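# Seat a flat cable fully in its connector and relatch

## Task

The flat ribbon cable sits only partly inside its connector. Lift the connector's latch open, slide the cable in until it is fully seated, then close the latch again; it must all stay that way after the robot lets go.

## Robot and tools

Robot: two arms on a table, left_arm (left five-finger hand) and right_arm (right five-finger hand). A post stands behind them. Base poses in the scene frame: left_arm (-0.045, +0.430, +0.001) m, right_arm (-0.047, -0.387, 0) m, each turned slightly about z.

Frames. Scene frame: origin at table height midway between the arms, +x out over the table, +z up, left_arm on the +y side. Reported hand positions, orientations and velocities are in each arm's own base frame. Fixed cameras use the scene frame. Motion offsets use the axes of that arm's current Hand target. The hand point sits 0.15 m out from the wrist flange and 0.05 m in front of the palm: +z runs along the straightened fingers (tips reach 0.06 to 0.07 m past it), +y points out of the palm, +x runs across the palm away from the thumb on the right hand and toward the thumb on the left hand.

The 28-number row (every entry in [-1, 1], always all 28 even if one arm idles): left dx, dy, dz, rx, ry, rz; left little, ring, middle, index, thumb_bend, thumb_turn, force_limit, speed; then the same 14 for the right arm. Pose numbers are an offset from the Hand target as it stood when the action or move began, not a pose; 1.0 equals 0.6 m for dx/dy/dz or 180 degrees for rx/ry/rz, the three rotations forming one rotation vector. Each row of a list counts from that same start, not from the row before; repeating an offset in a new call moves further. Six zeros asks nothing new of that arm. The six finger numbers are absolute targets: +1 straight/open, -1 curled/closed; thumb_turn +1 beside the palm, -1 across in front of it. force_limit maps -1..+1 to about 0..10 N at the fingertip (0..15 N for the two thumb motors). speed rises from nearly zero at -1 to full at +0.48 and above; use -0.94 or lower for gentle closing. To leave a hand unchanged, resend the eight hand numbers from the last row actually run for it; if none has run, send its hand_measured six values plus hand_force_limit and hand_speed.

Tools.
- execute_actions(actions, cameras): actions is a list of up to 15 actions; each action is a table of up to 15 rows, one per 1/30 s step, the last row held to step 15. An empty list returns state plus all camera images. cameras: list of names, ["all"], or [].
- move(target, speed, blend, stop_force, zero, blocking, cameras): target is one 28-number row or a list of up to 15 rows, all offsets counted from the same starting Hand targets. speed is path top speed in m/s, 0.002 to 3.6 (default 0.25), turning limited to twice that in rad/s; one value or one per target. blend in metres rounds corners of a list (0 = stop at each). stop_force in N, 3 to 120, ends an arm's path when its wrist sensor feels that much push against the motion; the arm then backs to just before the contact. zero (default true) rezeroes the sensor first. blocking=false returns early (not allowed with stop_force). The whole move is capped at 10 s.
- wait(seconds 0 to 3600), stop() to brake a running move, zoom_image(camera, region [x0, y0, x1, y1] pixels, at most 504 square), show_instructions() for the reference pages, zero_wrist_force(arm: left_arm or right_arm), finished_scene(scene=1), which cannot be undone.

Cameras: cam_head_left, cam_head_right, cam_high, cam_low (672x504), cam_left_wrist, cam_right_wrist (616x616 fisheye). Calibration is supplied per camera.

Reading results. Hand target is the last commanded pose (after clipping); the hand point often rests a little short of it, and the next call's offsets start from the target, not the measured position. hand_measured, hand_stopped_by (moving, target, force, stalled, fault) and hand_load_n list six values in motor order; load is positive when something pushes a finger open. Wrist force and torque are in end-effector axes, with a third line showing the peak since last shown. A move adds a move: line giving the ending (done, off_target, moving, held, fault) and limits (paced = pose clipped, held = steps withheld). done only means the arm reached its pose within 3 mm and 2 degrees, not that it touched anything.

Limits and cautions. Orientation commands are clipped to 32 degrees from the measured one per step. Arms are stiff: commanding even slightly past a firm surface can trigger a fault. Contact torque beyond joint limits (wrist joints about 26.3 N m) or an outside force near 150 N stops the arm for 10 s. Keep the wrist away from its base's first-joint axis, or the move is refused. A clearance check blocks arm parts coming too near the other arm; pressing the arms together can end the scene. The wrist can hang below a level hand and strike the table first; a bracket on the little-finger side also sticks out. Motors that push steadily heat up; at 85 C the arm locks for 30 to 60 s.

For this delicate job: approach slowly with small stop_force, lift the latch gently, push the cable along its insertion direction in small steps, and close the latch with light force. Do not drop or fling anything, knock parts off the table, slam into the connector, or press hard with fingers.

Each tool is called after "Request:" as name(argument=value, ...), one argument or row to a line, values as JSON.

Reference images:

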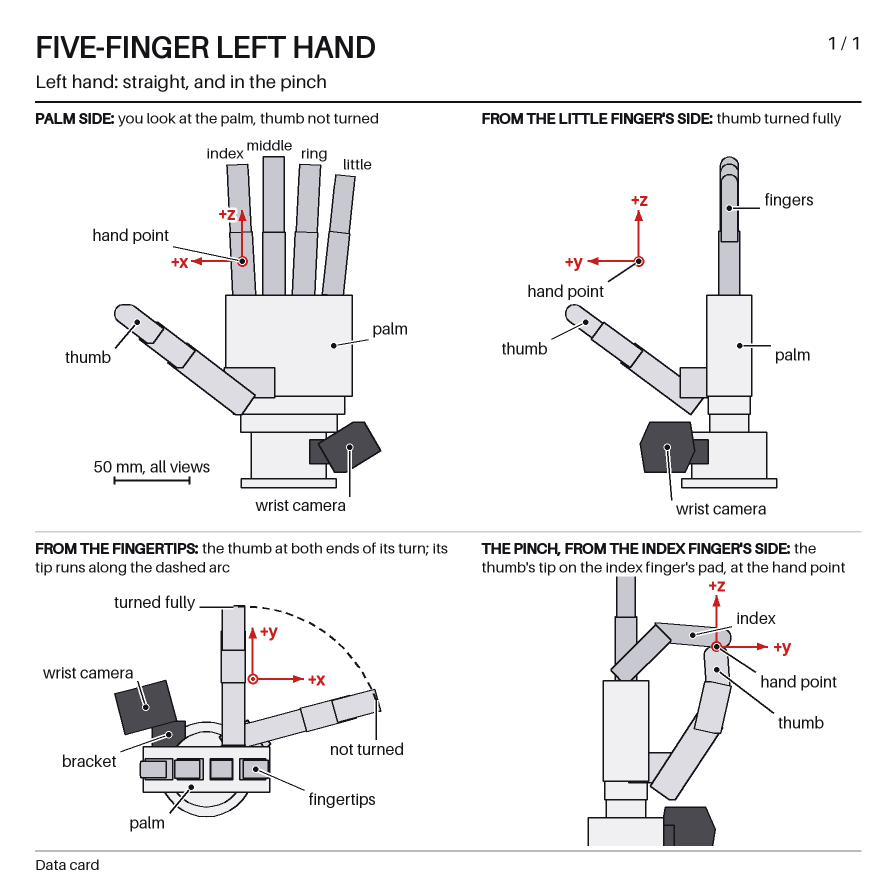

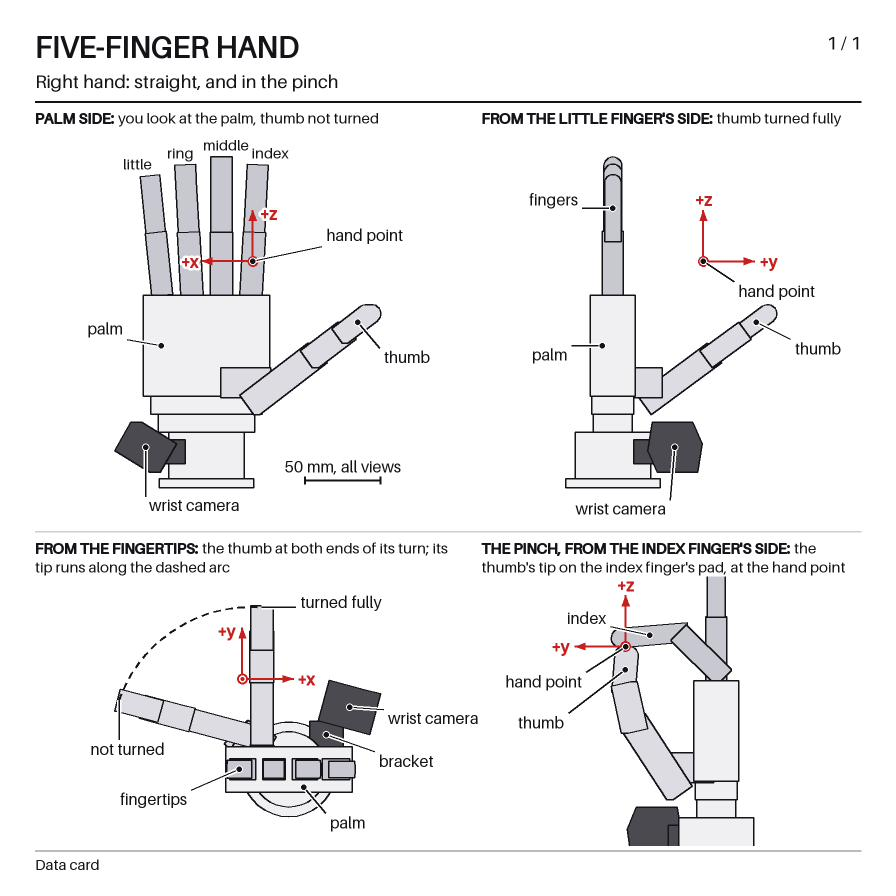

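## Session

Request:
execute_actions(
  actions=[],
)

Scene clock: 0.00 s.
left_arm: end_effector_position=(+0.4404, -0.0801, +0.1627) hand_measured=(+1.000, +1.000, +1.000, +1.000, +1.000, +1.000) hand_load_n=(+0.0, +0.0, +0.0, +0.0, +0.5, +0.0) hand_stopped_by=(target, target, target, target, target, target) hand_force_limit=0.00 hand_speed=-0.80 end_effector_quat_wxyz=(-0.161, -0.016, +0.935, -0.316) | right_arm: end_effector_position=(+0.7274, +0.4696, +0.3630) hand_measured=(+1.000, +1.000, +1.000, +1.000, +1.000, +1.000) hand_load_n=(+0.0, +0.0, +0.0, +0.0, +0.0, +0.0) hand_stopped_by=(target, target, target, target, target, target) hand_force_limit=0.00 hand_speed=-0.80 end_effector_quat_wxyz=(-0.054, +0.075, +0.723, +0.684)
Joint positions: left_arm=[3.42 -2.248 -1.339 1.481 -1.056 -1.183] | right_arm=[0.122 -0.621 0.603 0.393 0.159 -0.188]
Joint velocities: within noise
Joint torques (N m): no reading
Motor temperatures (°C): left_arm=[38 36 33 42 35 42] | right_arm=[32 39 37 45 34 48]
Wrist force (N): no reading
Wrist torque (N m): no reading
Wrist force, peak (N): no reading
Hand target: left_arm +0.4404, -0.0801, +0.1627; -0.161, -0.016, +0.935, -0.316 | right_arm +0.7274, +0.4696, +0.3630; -0.054, +0.075, +0.723, +0.684

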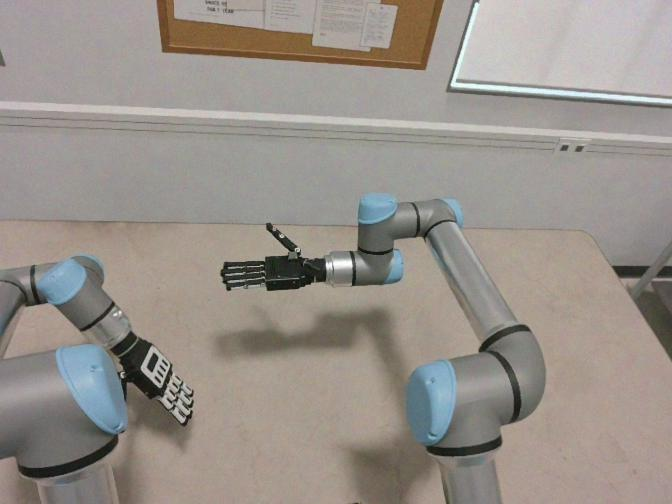

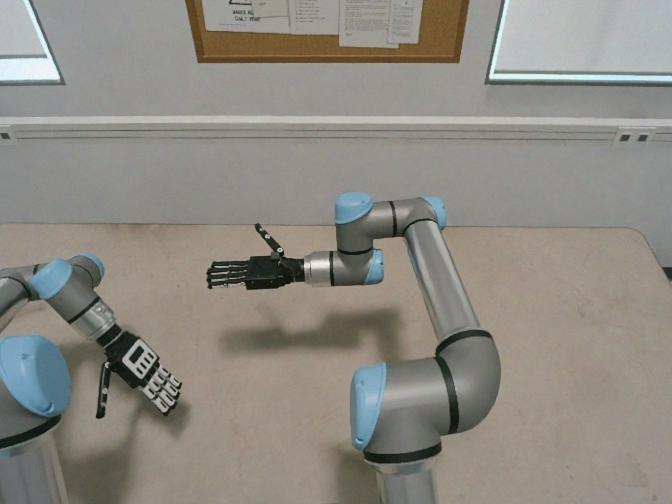

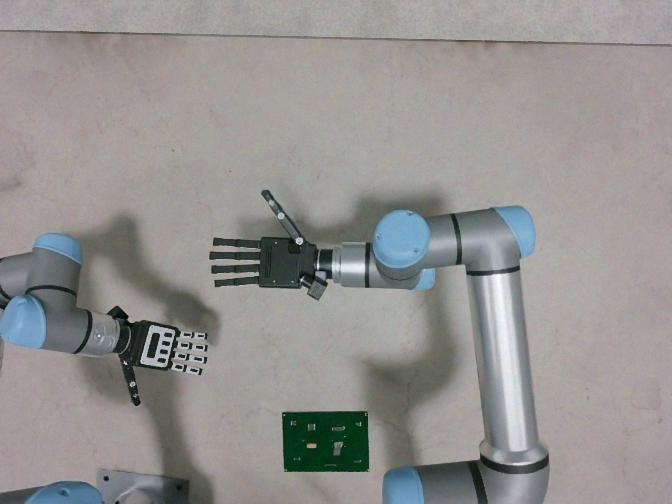

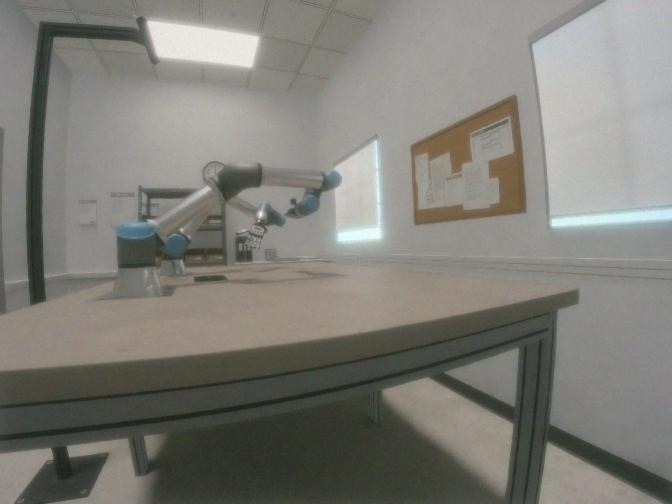

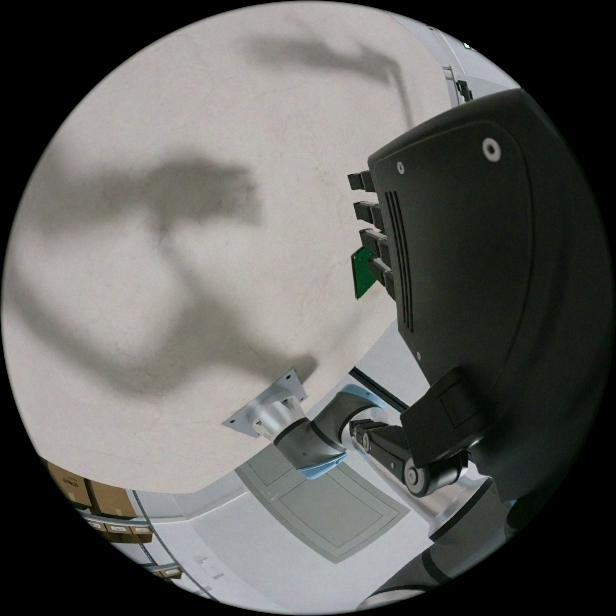

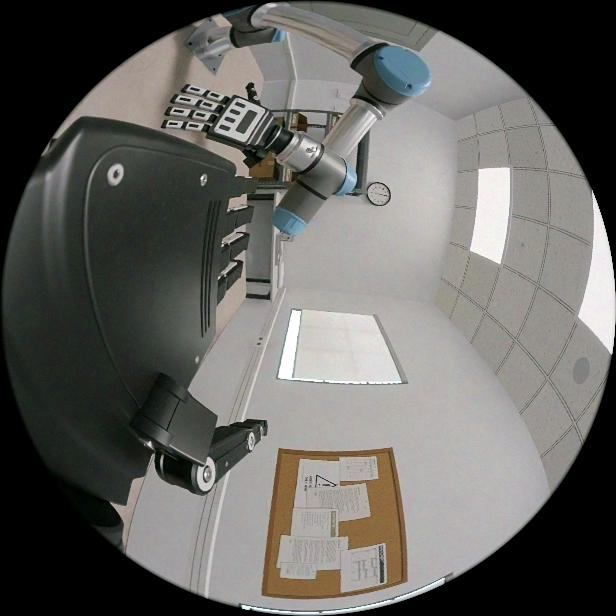

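Request:
zoom_image(
  camera="cam_high",
  region=[276, 404, 376, 480],
)

Request:
zoom_image(
  camera="cam_high",
  region=[322, 434, 352, 460],
)

Scaled by 5.040 from the camera's image (finer frame: 960x720).

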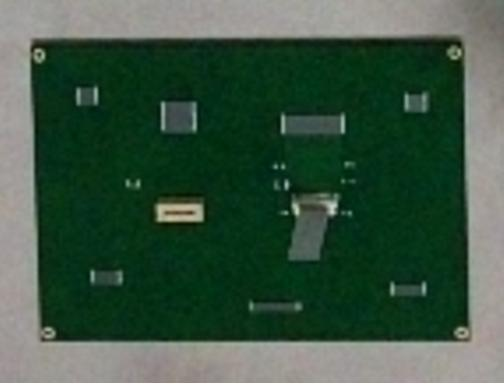

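Scaled by 16.800 from the camera's image (finer frame: 960x720).

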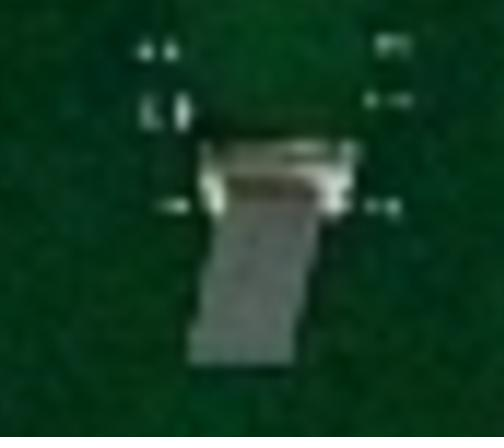

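Request:
move(
  target=[0.2935,-0.5102,0.4385,-0.205,-0.105,0.0104,1,1,1,1,1,1,0,-0.8,0,0,0,0,0,0,1,1,1,1,1,1,0,-0.8],
  cameras=["all"],
)

Scene clock: 53.27 s.
left_arm: end_effector_position=(+0.2790, -0.3868, +0.1919) hand_measured=(+1.000, +1.000, +1.000, +1.000, +1.000, +1.000) hand_load_n=(+0.0, +0.0, +0.0, +0.0, +0.0, +0.0) hand_stopped_by=(target, target, target, target, target, target) hand_force_limit=0.00 hand_speed=-0.80 end_effector_quat_wxyz=(-0.034, -0.003, +0.997, -0.071) | right_arm: end_effector_position=(+0.7274, +0.4696, +0.3630) hand_measured=(+1.000, +1.000, +1.000, +1.000, +1.000, +1.000) hand_load_n=(+0.0, +0.0, +0.0, +0.0, +0.0, +0.0) hand_stopped_by=(target, target, target, target, target, target) hand_force_limit=0.00 hand_speed=-0.80 end_effector_quat_wxyz=(-0.054, +0.075, +0.723, +0.684)
Joint positions: left_arm=[2.5 -2.122 -1.214 1.797 -1.416 -2.221] | right_arm=[0.122 -0.621 0.603 0.393 0.159 -0.188]
Joint torques (N m): left_arm=[8 41.02 22.9 -3.34 -1.56 -0.67] | right_arm=[0.02 -57.25 -18.93 0.81 -0.56 0.2]
Wrist force (N): left_arm=[0.0 -0.6 0.3] | right_arm=[-0.1 0.1 -0.3]
Wrist torque (N m): left_arm=[0.00 0.03 0.09] | right_arm=[0.01 0.02 -0.01]
Wrist force, peak (N): left_arm=[3.1 -6.5 1.6] | right_arm=[0.0 -0.5 -0.4]
Hand target: left_arm +0.2790, -0.3868, +0.1919; -0.034, -0.003, +0.997, -0.071 (not the last commanded pose) | right_arm +0.7274, +0.4696, +0.3630; -0.054, +0.075, +0.723, +0.684
Off the commanded pose: left_arm 0.093 m, 9 deg | right_arm 0.000 m, 0 deg.
move: held (left_arm; a check stopped the path); limits=held
pose unreachable (left arm): on one or more control steps of this call, first in action 0 (counted from 0), this arm could not follow its commanded pose, so it was not sent that pose on those steps. It may still have moved: this result reports where it is.
cause: moving toward the commanded pose would bring a part of the arm too close to another arm (a part of this arm just beyond joint 4 (wrist 1) and a part of the right arm just beyond its joint 2 (shoulder lift), where that arm would come to rest).
cam_left_wrist: T_world_to_cam=[[-0.26835, -0.9487, 0.16719, -0.32249], [-0.81623, 0.3161, 0.48357, 0.26683], [-0.51162, -0.00669, -0.85919, 0.42244]] pos_world=[0.34738, -0.38747, 0.28784]

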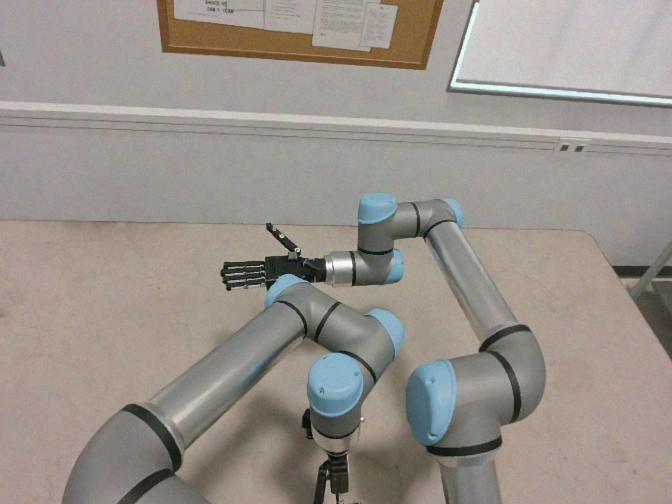

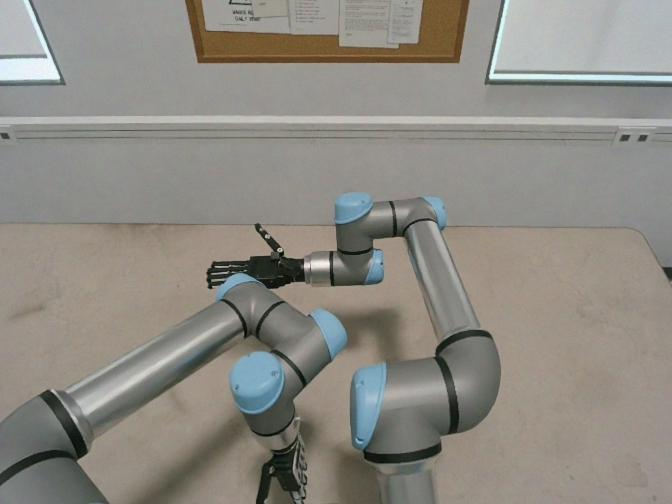

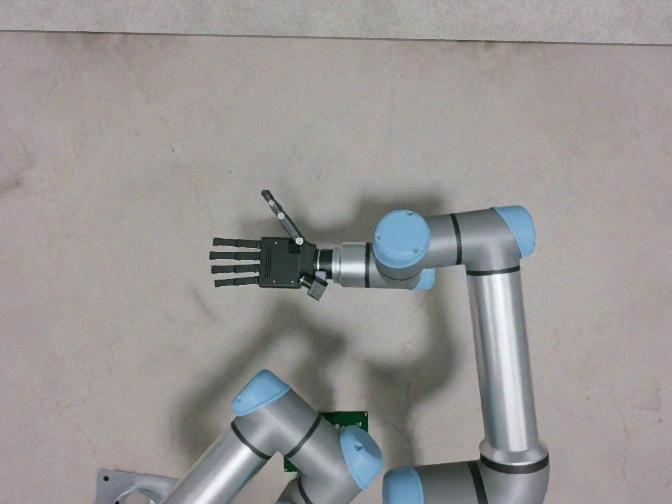

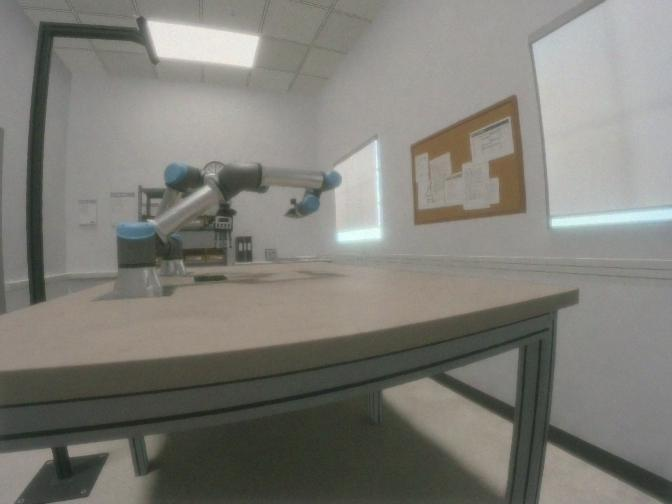

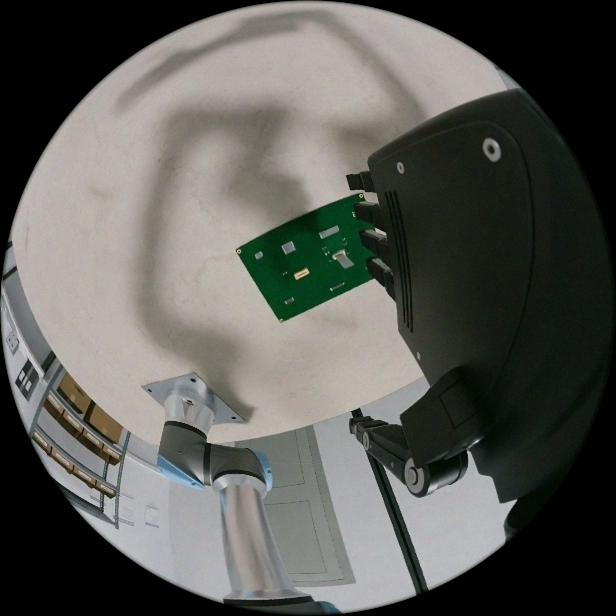

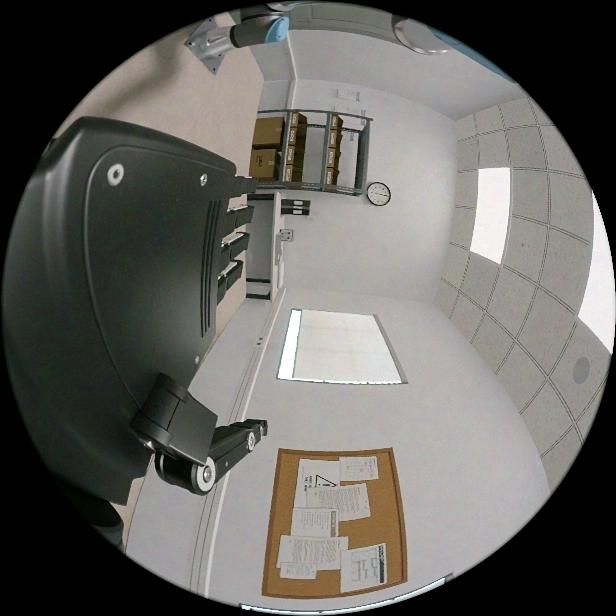

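Request:
zoom_image(
  camera="cam_left_wrist",
  region=[300, 215, 380, 295],
)

Scaled by 6.300 from the camera's image (finer frame: 880x880).

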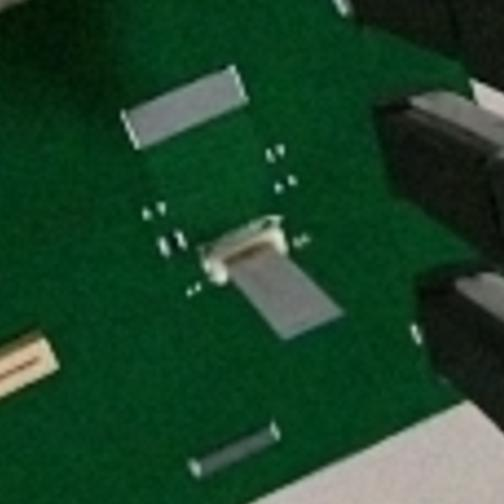

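Request:
move(
  target=[-0.1945,0.448,-0.162,0,0,0,1,1,1,1,1,1,0,-0.8,0,0,0,0,0,0,1,1,1,1,1,1,0,-0.8],
)

Request:
move(
  target=[0,0,0,0,0,0,1,1,1,1,1,1,0,-0.8,0.782,-0.266,-0.2535,0.4813,-0.038,-0.0528,1,1,1,1,1,1,0,-0.8],
  cameras=["all"],
)

Scene clock: 91.97 s.
left_arm: end_effector_position=(+0.3991, -0.1068, +0.2419) hand_measured=(+1.000, +1.000, +1.000, +1.000, +1.000, +1.000) hand_load_n=(+0.0, +0.0, +0.0, +0.0, +0.0, +0.0) hand_stopped_by=(target, target, target, target, target, target) hand_force_limit=0.00 hand_speed=-0.80 end_effector_quat_wxyz=(-0.034, -0.003, +0.997, -0.071) | right_arm: end_effector_position=(+0.7274, +0.4696, +0.3630) hand_measured=(+1.000, +1.000, +1.000, +1.000, +1.000, +1.000) hand_load_n=(+0.0, +0.5, +0.0, +0.0, +0.0, +0.0) hand_stopped_by=(target, target, target, target, target, target) hand_force_limit=0.00 hand_speed=-0.80 end_effector_quat_wxyz=(-0.054, +0.075, +0.723, +0.684)
Joint positions: left_arm=[3.147 -1.956 -1.359 1.676 -1.429 -1.566] | right_arm=[0.122 -0.621 0.603 0.393 0.159 -0.188]
Joint torques (N m): left_arm=[12.4 47.2 6.61 -3.16 2.52 3.42] | right_arm=[-0.22 -57.89 -20.55 0.92 -0.61 0.39]
Wrist force (N): left_arm=[0.3 -0.3 0.5] | right_arm=[0.0 0.0 -0.5]
Wrist torque (N m): left_arm=[-0.01 -0.02 0.12] | right_arm=[0.00 0.02 -0.01]
Wrist force, peak (N): left_arm=[0.8 -2.4 1.3] | right_arm=[0.0 0.4 -0.5]
Hand target: left_arm +0.3991, -0.1068, +0.2419; -0.034, -0.003, +0.997, -0.071 | right_arm +0.7274, +0.4696, +0.3630; -0.054, +0.075, +0.723, +0.684
Off the commanded pose: left_arm 0.000 m, 0 deg | right_arm 0.000 m, 0 deg.
move: done

Scene clock: 95.53 s.
left_arm: end_effector_position=(+0.3991, -0.1068, +0.2419) hand_measured=(+1.000, +1.000, +1.000, +1.000, +1.000, +1.000) hand_load_n=(+0.0, +0.0, +0.0, +0.0, +0.0, +0.0) hand_stopped_by=(target, target, target, target, target, target) hand_force_limit=0.00 hand_speed=-0.80 end_effector_quat_wxyz=(-0.034, -0.003, +0.997, -0.071) | right_arm: end_effector_position=(+0.2332, +0.3261, +0.3002) hand_measured=(+1.000, +1.000, +1.000, +1.000, +1.000, +1.000) hand_load_n=(+0.0, +0.0, +0.0, +0.0, +0.0, +0.0) hand_stopped_by=(target, target, target, target, target, target) hand_force_limit=0.00 hand_speed=-0.80 end_effector_quat_wxyz=(+0.000, +0.000, +1.000, -0.001)
Joint positions: left_arm=[3.147 -1.956 -1.36 1.676 -1.429 -1.566] | right_arm=[0.511 -1.533 1.627 1.478 1.572 -1.059]
Joint torques (N m): left_arm=[11.44 47.99 5.86 -3.75 2.44 3.13] | right_arm=[8.12 -10.14 -21.98 2.7 1.27 2.12]
Wrist force (N): left_arm=[0.0 -0.1 0.8] | right_arm=[-0.9 -0.1 -1.5]
Wrist torque (N m): left_arm=[0.00 0.01 0.06] | right_arm=[0.20 0.31 -0.02]
Wrist force, peak (N): left_arm=[0.1 -0.1 0.9] | right_arm=[-0.7 0.1 -2.1]
Hand target: left_arm +0.3991, -0.1068, +0.2419; -0.034, -0.003, +0.997, -0.071 | right_arm +0.2332, +0.3261, +0.3001; +0.000, +0.000, +1.000, -0.001
Off the commanded pose: left_arm 0.000 m, 0 deg | right_arm 0.000 m, 0 deg.
move: done
cam_left_wrist: T_world_to_cam=[[-0.26834, -0.94871, 0.16718, -0.03299], [-0.81624, 0.31609, 0.48358, 0.25217], [-0.51162, -0.00669, -0.85919, 0.52872]] pos_world=[0.46748, -0.10747, 0.33784]
cam_right_wrist: T_world_to_cam=[[-0.27027, 0.96225, 0.0322, -0.26166], [0.84126, 0.21976, 0.49395, -0.41164], [0.46823, 0.16059, -0.86889, 0.21798]] pos_world=[0.17352, 0.30723, 0.40116]

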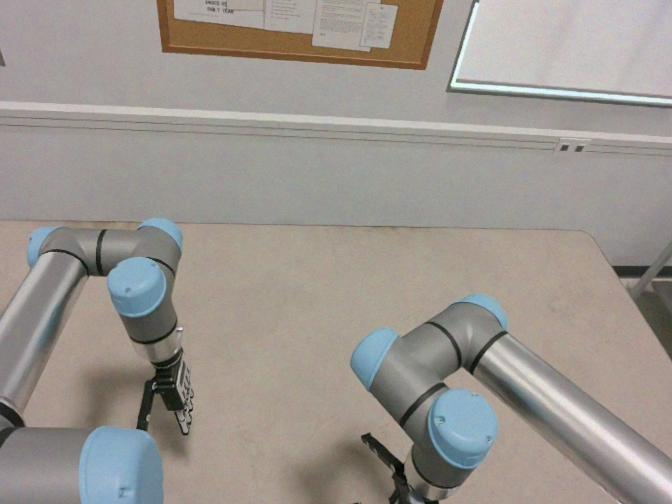

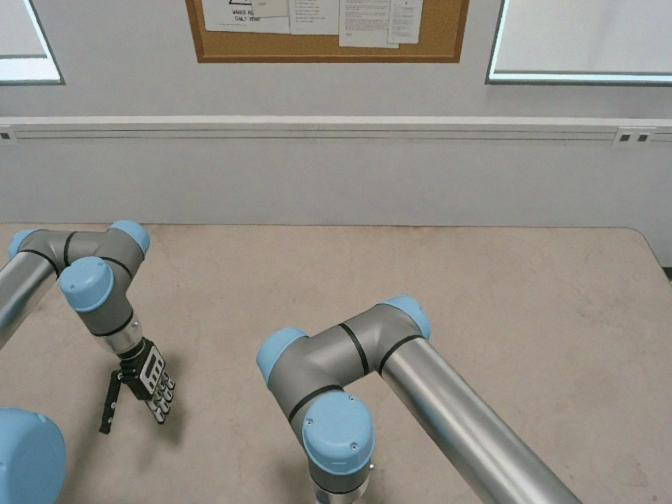

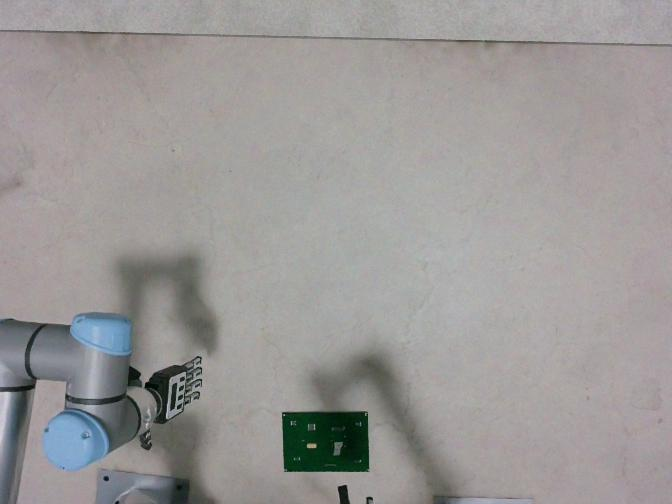

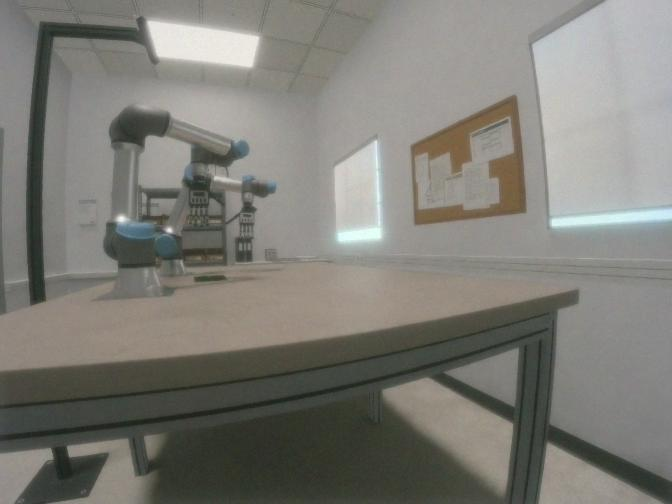

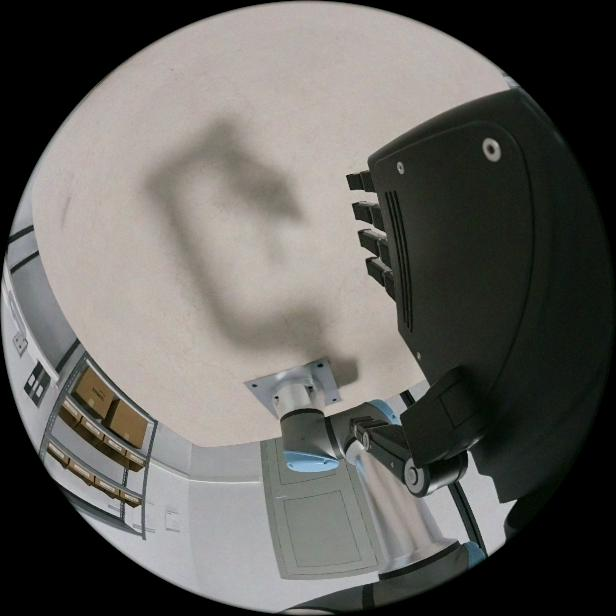

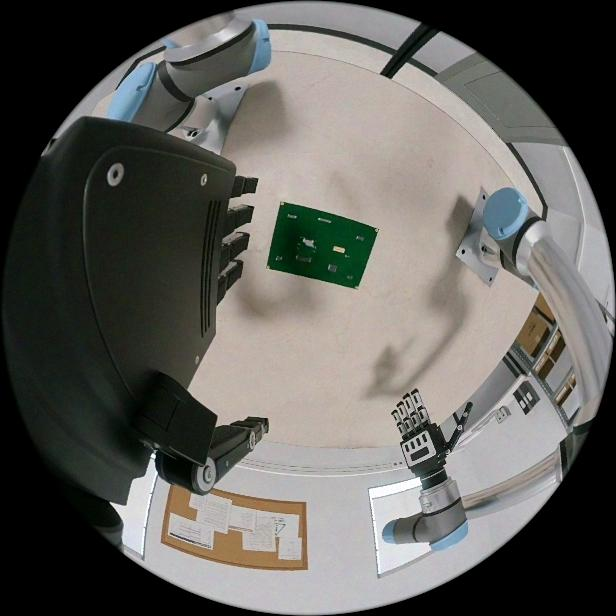

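Request:
move(
  target=[0,0,0,0,0,0,1,1,1,1,1,1,0,-0.8,-0.015,0.0183,0.2667,0,0,0,1,1,1,1,1,1,0,-0.8],
  cameras=["cam_right_wrist","cam_high"],
)

Request:
zoom_image(
  camera="cam_right_wrist",
  region=[240, 240, 370, 370],
)

Scene clock: 105.10 s.
left_arm: end_effector_position=(+0.3991, -0.1068, +0.2419) hand_measured=(+1.000, +1.000, +1.000, +1.000, +1.000, +1.000) hand_load_n=(-0.5, +0.0, +0.0, +0.0, +0.0, -0.5) hand_stopped_by=(target, target, target, target, target, target) hand_force_limit=0.00 hand_speed=-0.80 end_effector_quat_wxyz=(-0.034, -0.003, +0.997, -0.071) | right_arm: end_effector_position=(+0.2422, +0.3369, +0.1402) hand_measured=(+1.000, +1.000, +1.000, +1.000, +1.000, +1.000) hand_load_n=(+0.0, +0.0, +0.0, +0.0, +0.0, +0.0) hand_stopped_by=(target, target, target, target, target, target) hand_force_limit=0.00 hand_speed=-0.80 end_effector_quat_wxyz=(+0.000, +0.000, +1.000, -0.001)
Joint positions: left_arm=[3.147 -1.956 -1.36 1.676 -1.429 -1.566] | right_arm=[0.527 -1.385 1.89 1.066 1.572 -1.043]
Joint torques (N m): left_arm=[11.55 46.99 6.25 -3.76 2.31 3.09] | right_arm=[-7.78 -14.86 -7.34 0.92 -1.35 -0.97]
Wrist force (N): left_arm=[0.0 -0.2 0.6] | right_arm=[-0.8 -0.5 -1.4]
Wrist torque (N m): left_arm=[0.00 0.01 0.06] | right_arm=[0.17 0.26 -0.25]
Wrist force, peak (N): left_arm=[0.2 -0.5 0.8] | right_arm=[-0.7 -0.1 -3.6]
Hand target: left_arm +0.3991, -0.1068, +0.2419; -0.034, -0.003, +0.997, -0.071 | right_arm +0.2422, +0.3368, +0.1401; +0.000, +0.000, +1.000, -0.001
Off the commanded pose: left_arm 0.000 m, 0 deg | right_arm 0.000 m, 0 deg.
move: done
cam_right_wrist: T_world_to_cam=[[-0.27014, 0.96228, 0.03214, -0.26449], [0.84123, 0.21965, 0.49405, -0.34259], [0.46836, 0.1605, -0.86884, 0.07309]] pos_world=[0.18252, 0.31804, 0.24126]
Images, in order (width x height): cam_high 672x504, cam_right_wrist 616x616.

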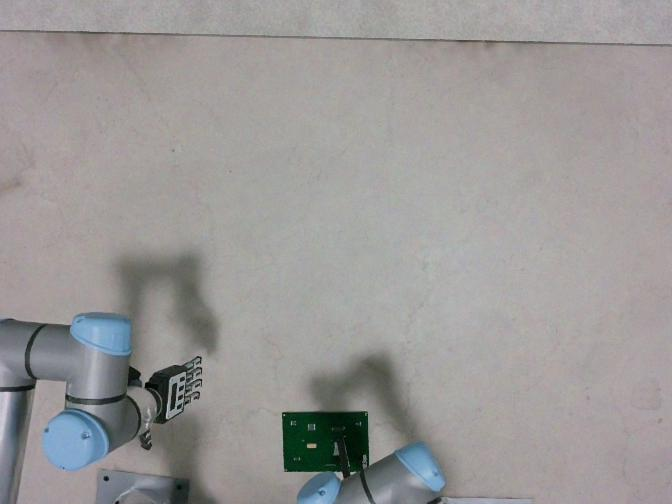

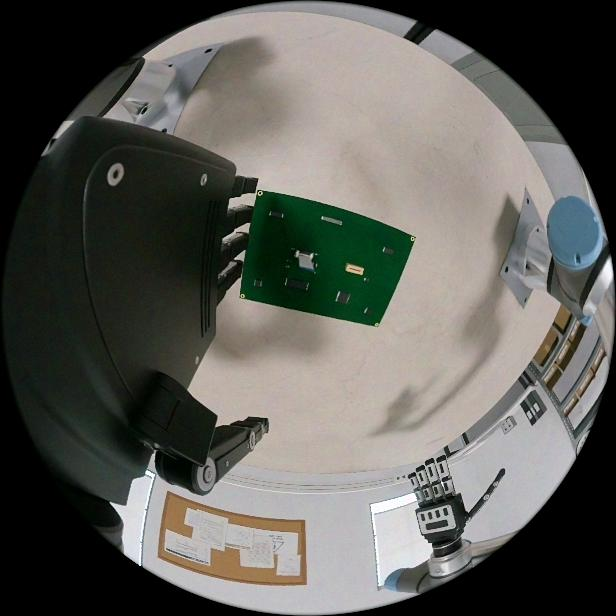

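Scaled by 3.877 from the camera's image (finer frame: 880x880).

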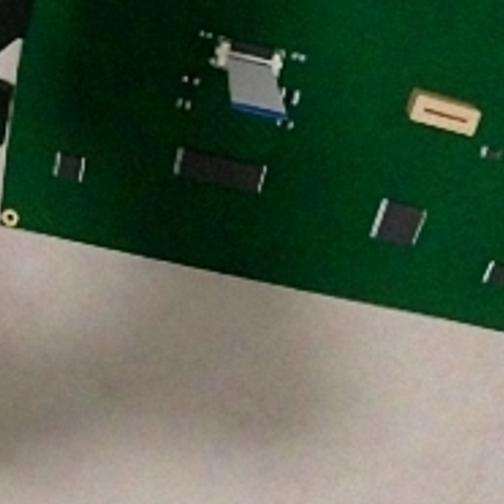

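Request:
zoom_image(
  camera="cam_right_wrist",
  region=[285, 240, 325, 280],
)

Scaled by 12.600 from the camera's image (finer frame: 880x880).

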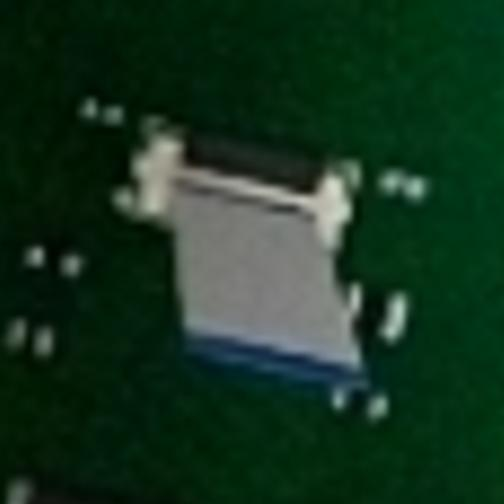

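Request:
move(
  target=[0,0,0,0,0,0,1,1,1,1,1,1,0,-0.8,0.05,-0.05,0.1,0,-0.222,0,-1,-1,-1,-1,1,1,-0.6,0],
  speed=0.1,
  cameras=["cam_right_wrist","cam_high"],
)

Request:
zoom_image(
  camera="cam_right_wrist",
  region=[250, 190, 400, 340],
)

Scene clock: 141.57 s.
left_arm: end_effector_position=(+0.3991, -0.1068, +0.2419) hand_measured=(+1.000, +1.000, +1.000, +1.000, +1.000, +1.000) hand_load_n=(+0.0, +0.0, +0.0, +0.0, +0.0, +0.0) hand_stopped_by=(target, target, target, target, target, target) hand_force_limit=0.00 hand_speed=-0.80 end_effector_quat_wxyz=(-0.034, -0.003, +0.997, -0.071) | right_arm: end_effector_position=(+0.2121, +0.3067, +0.0801) hand_measured=(-1.000, -1.000, -1.000, -1.000, +1.000, +1.000) hand_load_n=(+0.0, +0.0, +0.0, +0.0, +0.0, +0.0) hand_stopped_by=(target, target, target, target, target, target) hand_force_limit=-0.60 hand_speed=0.00 end_effector_quat_wxyz=(+0.341, +0.000, +0.940, -0.001)
Joint positions: left_arm=[3.147 -1.956 -1.36 1.676 -1.429 -1.566] | right_arm=[0.893 -1.496 2.32 0.264 2.095 -0.81]
Joint torques (N m): left_arm=[11.45 46.35 7.65 -3.75 2.12 2.77] | right_arm=[-5.25 -28.96 -18.16 0.03 1.43 -2.55]
Wrist force (N): left_arm=[0.2 -0.1 0.8] | right_arm=[-1.9 0.1 -1.2]
Wrist torque (N m): left_arm=[0.00 -0.02 0.07] | right_arm=[0.26 0.26 -0.25]
Wrist force, peak (N): left_arm=[0.2 -0.2 0.9] | right_arm=[-2.1 0.2 -1.8]
Hand target: left_arm +0.3991, -0.1068, +0.2419; -0.034, -0.003, +0.997, -0.071 | right_arm +0.2122, +0.3068, +0.0802; +0.342, +0.000, +0.940, -0.001
Off the commanded pose: left_arm 0.000 m, 0 deg | right_arm 0.000 m, 0 deg.
move: done
cam_right_wrist: T_world_to_cam=[[-0.2285, 0.96196, -0.14973, -0.23586], [0.32786, 0.22085, 0.91855, -0.2063], [0.91668, 0.1608, -0.36585, -0.0957]] pos_world=[0.10147, 0.28784, 0.11917]
Images, in order (width x height): cam_high 672x504, cam_right_wrist 616x616.

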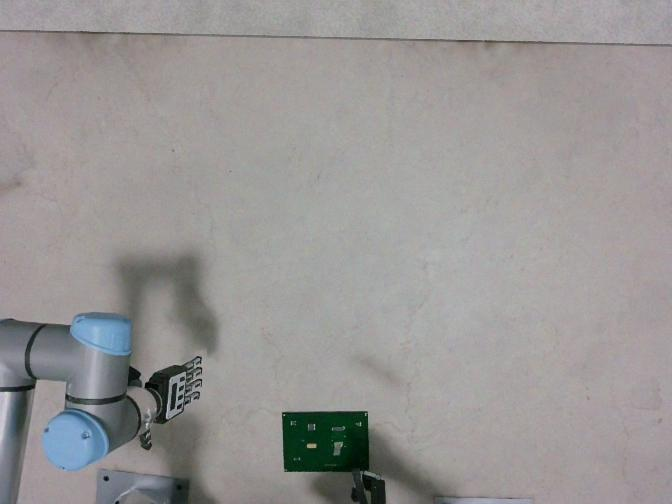

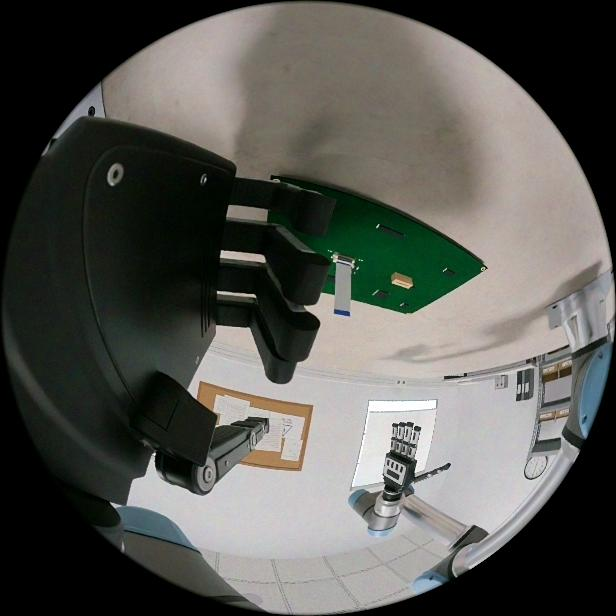

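Scaled by 3.360 from the camera's image (finer frame: 880x880).

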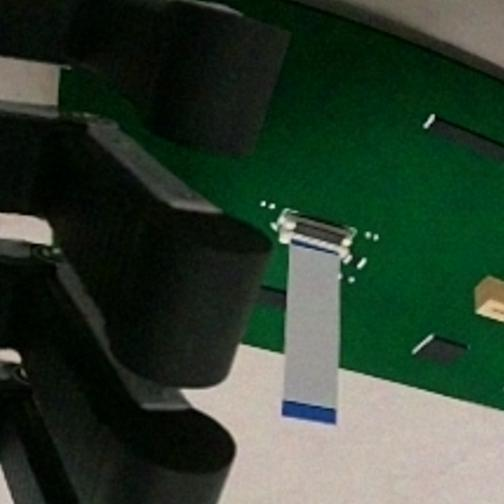

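Request:
zoom_image(
  camera="cam_right_wrist",
  region=[324, 242, 374, 292],
)

Scaled by 10.080 from the camera's image (finer frame: 880x880).

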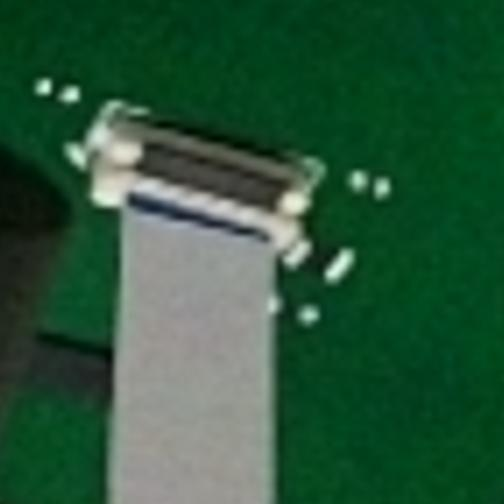

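Request:
move(
  target=[0,0,0,0,0,0,1,1,1,1,1,1,0,-0.8,-0.066,0,0.0771,0,0,0,-1,-1,-1,-1,1,1,-0.6,0],
  speed=0.1,
  stop_force=5,
  cameras=["cam_right_wrist","cam_high"],
)

Request:
zoom_image(
  camera="cam_right_wrist",
  region=[290, 220, 410, 340],
)

Scene clock: 162.17 s.
left_arm: end_effector_position=(+0.3991, -0.1068, +0.2419) hand_measured=(+1.000, +1.000, +1.000, +1.000, +1.000, +1.000) hand_load_n=(+0.0, +0.0, +0.0, +0.0, +0.0, +0.0) hand_stopped_by=(target, target, target, target, target, target) hand_force_limit=0.00 hand_speed=-0.80 end_effector_quat_wxyz=(-0.034, -0.003, +0.997, -0.071) | right_arm: end_effector_position=(+0.2722, +0.3067, +0.0701) hand_measured=(-1.000, -1.000, -1.000, -1.000, +1.000, +1.000) hand_load_n=(+0.0, +0.0, +0.0, +0.0, +0.0, +0.0) hand_stopped_by=(target, target, target, target, target, target) hand_force_limit=-0.60 hand_speed=0.00 end_effector_quat_wxyz=(+0.342, +0.000, +0.940, -0.001)
Joint positions: left_arm=[3.147 -1.956 -1.36 1.676 -1.429 -1.566] | right_arm=[0.695 -1.466 2.295 0.171 1.996 -1.002]
Joint torques (N m): left_arm=[11.04 46.5 6.7 -3.64 2.13 2.63] | right_arm=[-8.25 -30.7 -2.72 0.11 -0.24 -2.49]
Wrist force (N): left_arm=[0.2 0.0 0.7] | right_arm=[-1.6 -0.1 -1.7]
Wrist torque (N m): left_arm=[0.03 -0.01 0.06] | right_arm=[0.25 0.19 -0.26]
Wrist force, peak (N): left_arm=[0.2 -0.3 0.9] | right_arm=[-2.2 -0.5 -1.6]
Hand target: left_arm +0.3991, -0.1068, +0.2419; -0.034, -0.003, +0.997, -0.071 | right_arm +0.2722, +0.3067, +0.0701; +0.342, +0.000, +0.940, -0.001
Off the commanded pose: left_arm 0.000 m, 0 deg | right_arm 0.000 m, 0 deg.
move: done
cam_right_wrist: T_world_to_cam=[[-0.22839, 0.962, -0.14963, -0.22365], [0.3276, 0.22067, 0.91868, -0.21683], [0.9168, 0.1608, -0.36556, -0.15447]] pos_world=[0.16157, 0.28784, 0.10927]
Images, in order (width x height): cam_high 672x504, cam_right_wrist 616x616.

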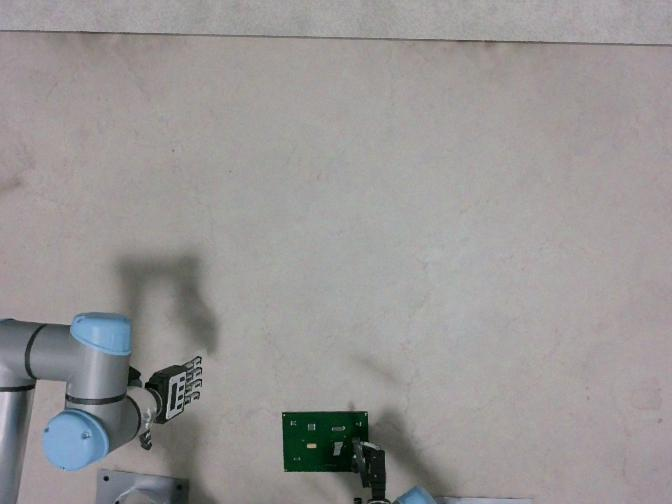

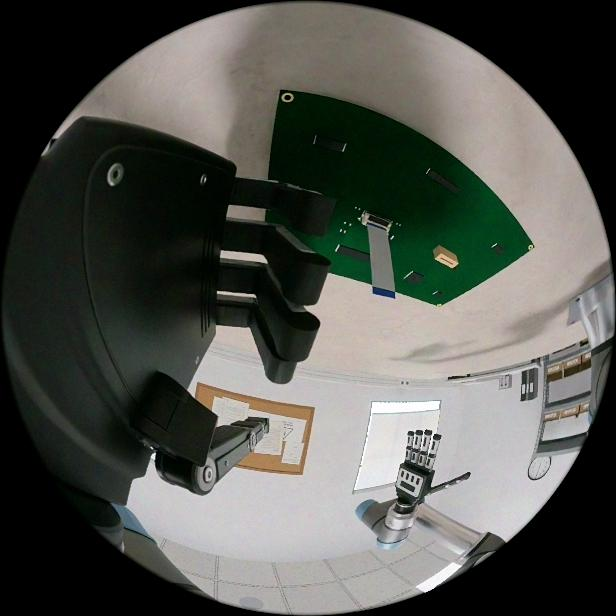

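Scaled by 4.200 from the camera's image (finer frame: 880x880).

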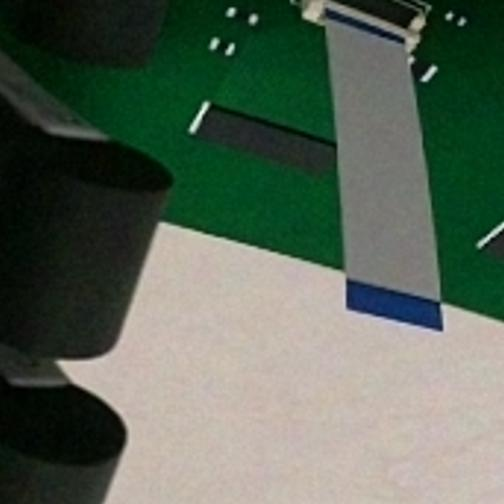

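Request:
zoom_image(
  camera="cam_right_wrist",
  region=[350, 195, 410, 255],
)

Scaled by 8.400 from the camera's image (finer frame: 880x880).

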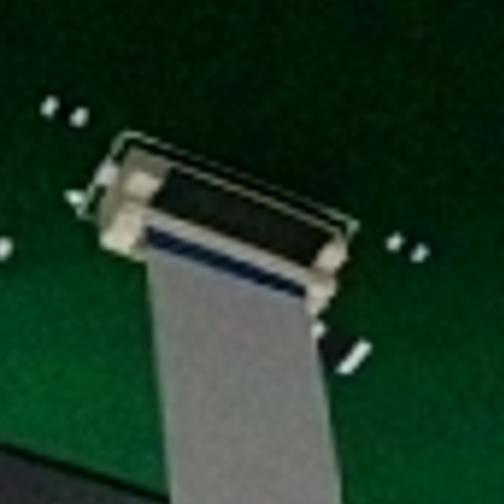

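Request:
move(
  target=[0,0,0,0,0,0,1,1,1,1,1,1,0,-0.8,-0.0598,0.0133,0.0067,0,-0.111,0,-1,-1,-1,-1,1,1,-0.6,0],
  speed=0.05,
  stop_force=10,
  cameras=["cam_right_wrist","cam_high"],
)

Request:
zoom_image(
  camera="cam_right_wrist",
  region=[350, 100, 470, 220],
)

Scene clock: 192.20 s.
left_arm: end_effector_position=(+0.3991, -0.1068, +0.2419) hand_measured=(+1.000, +1.000, +1.000, +1.000, +1.000, +1.000) hand_load_n=(+0.0, +0.0, +0.0, +0.0, -0.5, +0.0) hand_stopped_by=(target, target, target, target, target, target) hand_force_limit=0.00 hand_speed=-0.80 end_effector_quat_wxyz=(-0.034, -0.003, +0.997, -0.071) | right_arm: end_effector_position=(+0.3023, +0.3147, +0.0901) hand_measured=(-1.000, -1.000, -1.000, -1.000, +1.000, +1.000) hand_load_n=(+0.0, +0.0, +0.0, +0.0, +0.0, +0.0) hand_stopped_by=(target, target, target, target, target, target) hand_force_limit=-0.60 hand_speed=0.00 end_effector_quat_wxyz=(+0.499, +0.000, +0.866, -0.001)
Joint positions: left_arm=[3.147 -1.956 -1.36 1.676 -1.429 -1.566] | right_arm=[0.773 -1.429 2.37 -0.26 2.221 -1.117]
Joint torques (N m): left_arm=[11.53 46.72 7.38 -3.53 1.89 2.22] | right_arm=[-8.22 -31.58 -19.97 -0.91 -0.78 3.04]
Wrist force (N): left_arm=[0.2 -0.2 0.7] | right_arm=[-2.0 0.0 -1.4]
Wrist torque (N m): left_arm=[-0.01 -0.02 0.07] | right_arm=[0.26 0.17 -0.17]
Wrist force, peak (N): left_arm=[0.2 -0.3 1.1] | right_arm=[-2.2 -0.4 -1.7]
Hand target: left_arm +0.3991, -0.1068, +0.2419; -0.034, -0.003, +0.997, -0.071 | right_arm +0.3023, +0.3147, +0.0901; +0.499, +0.000, +0.866, -0.001
Off the commanded pose: left_arm 0.000 m, 0 deg | right_arm 0.000 m, 0 deg.
move: done
cam_right_wrist: T_world_to_cam=[[-0.16399, 0.96186, -0.21896, -0.23462], [-0.00625, 0.22095, 0.97527, -0.15101], [0.98644, 0.1613, -0.03022, -0.2275]] pos_world=[0.185, 0.29574, 0.08902]
Images, in order (width x height): cam_high 672x504, cam_right_wrist 616x616.

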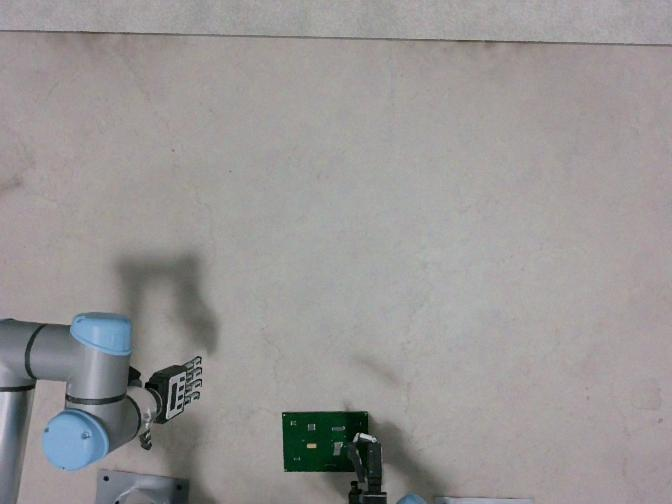

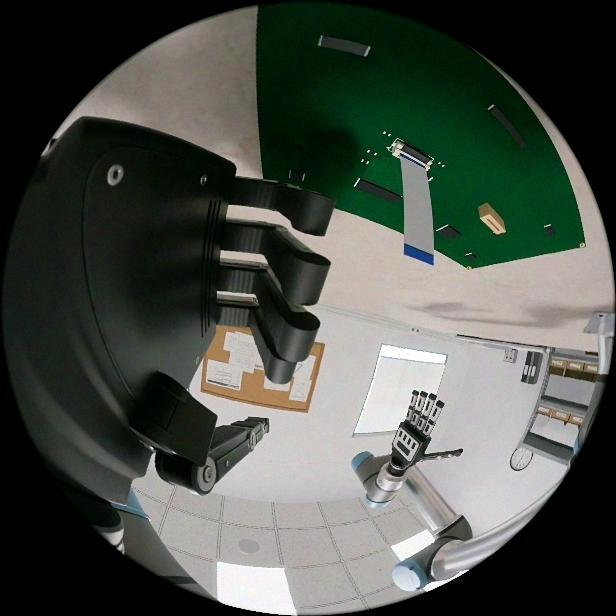

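Scaled by 4.200 from the camera's image (finer frame: 880x880).

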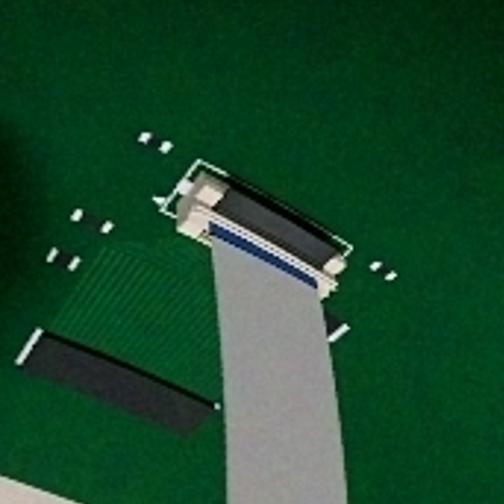

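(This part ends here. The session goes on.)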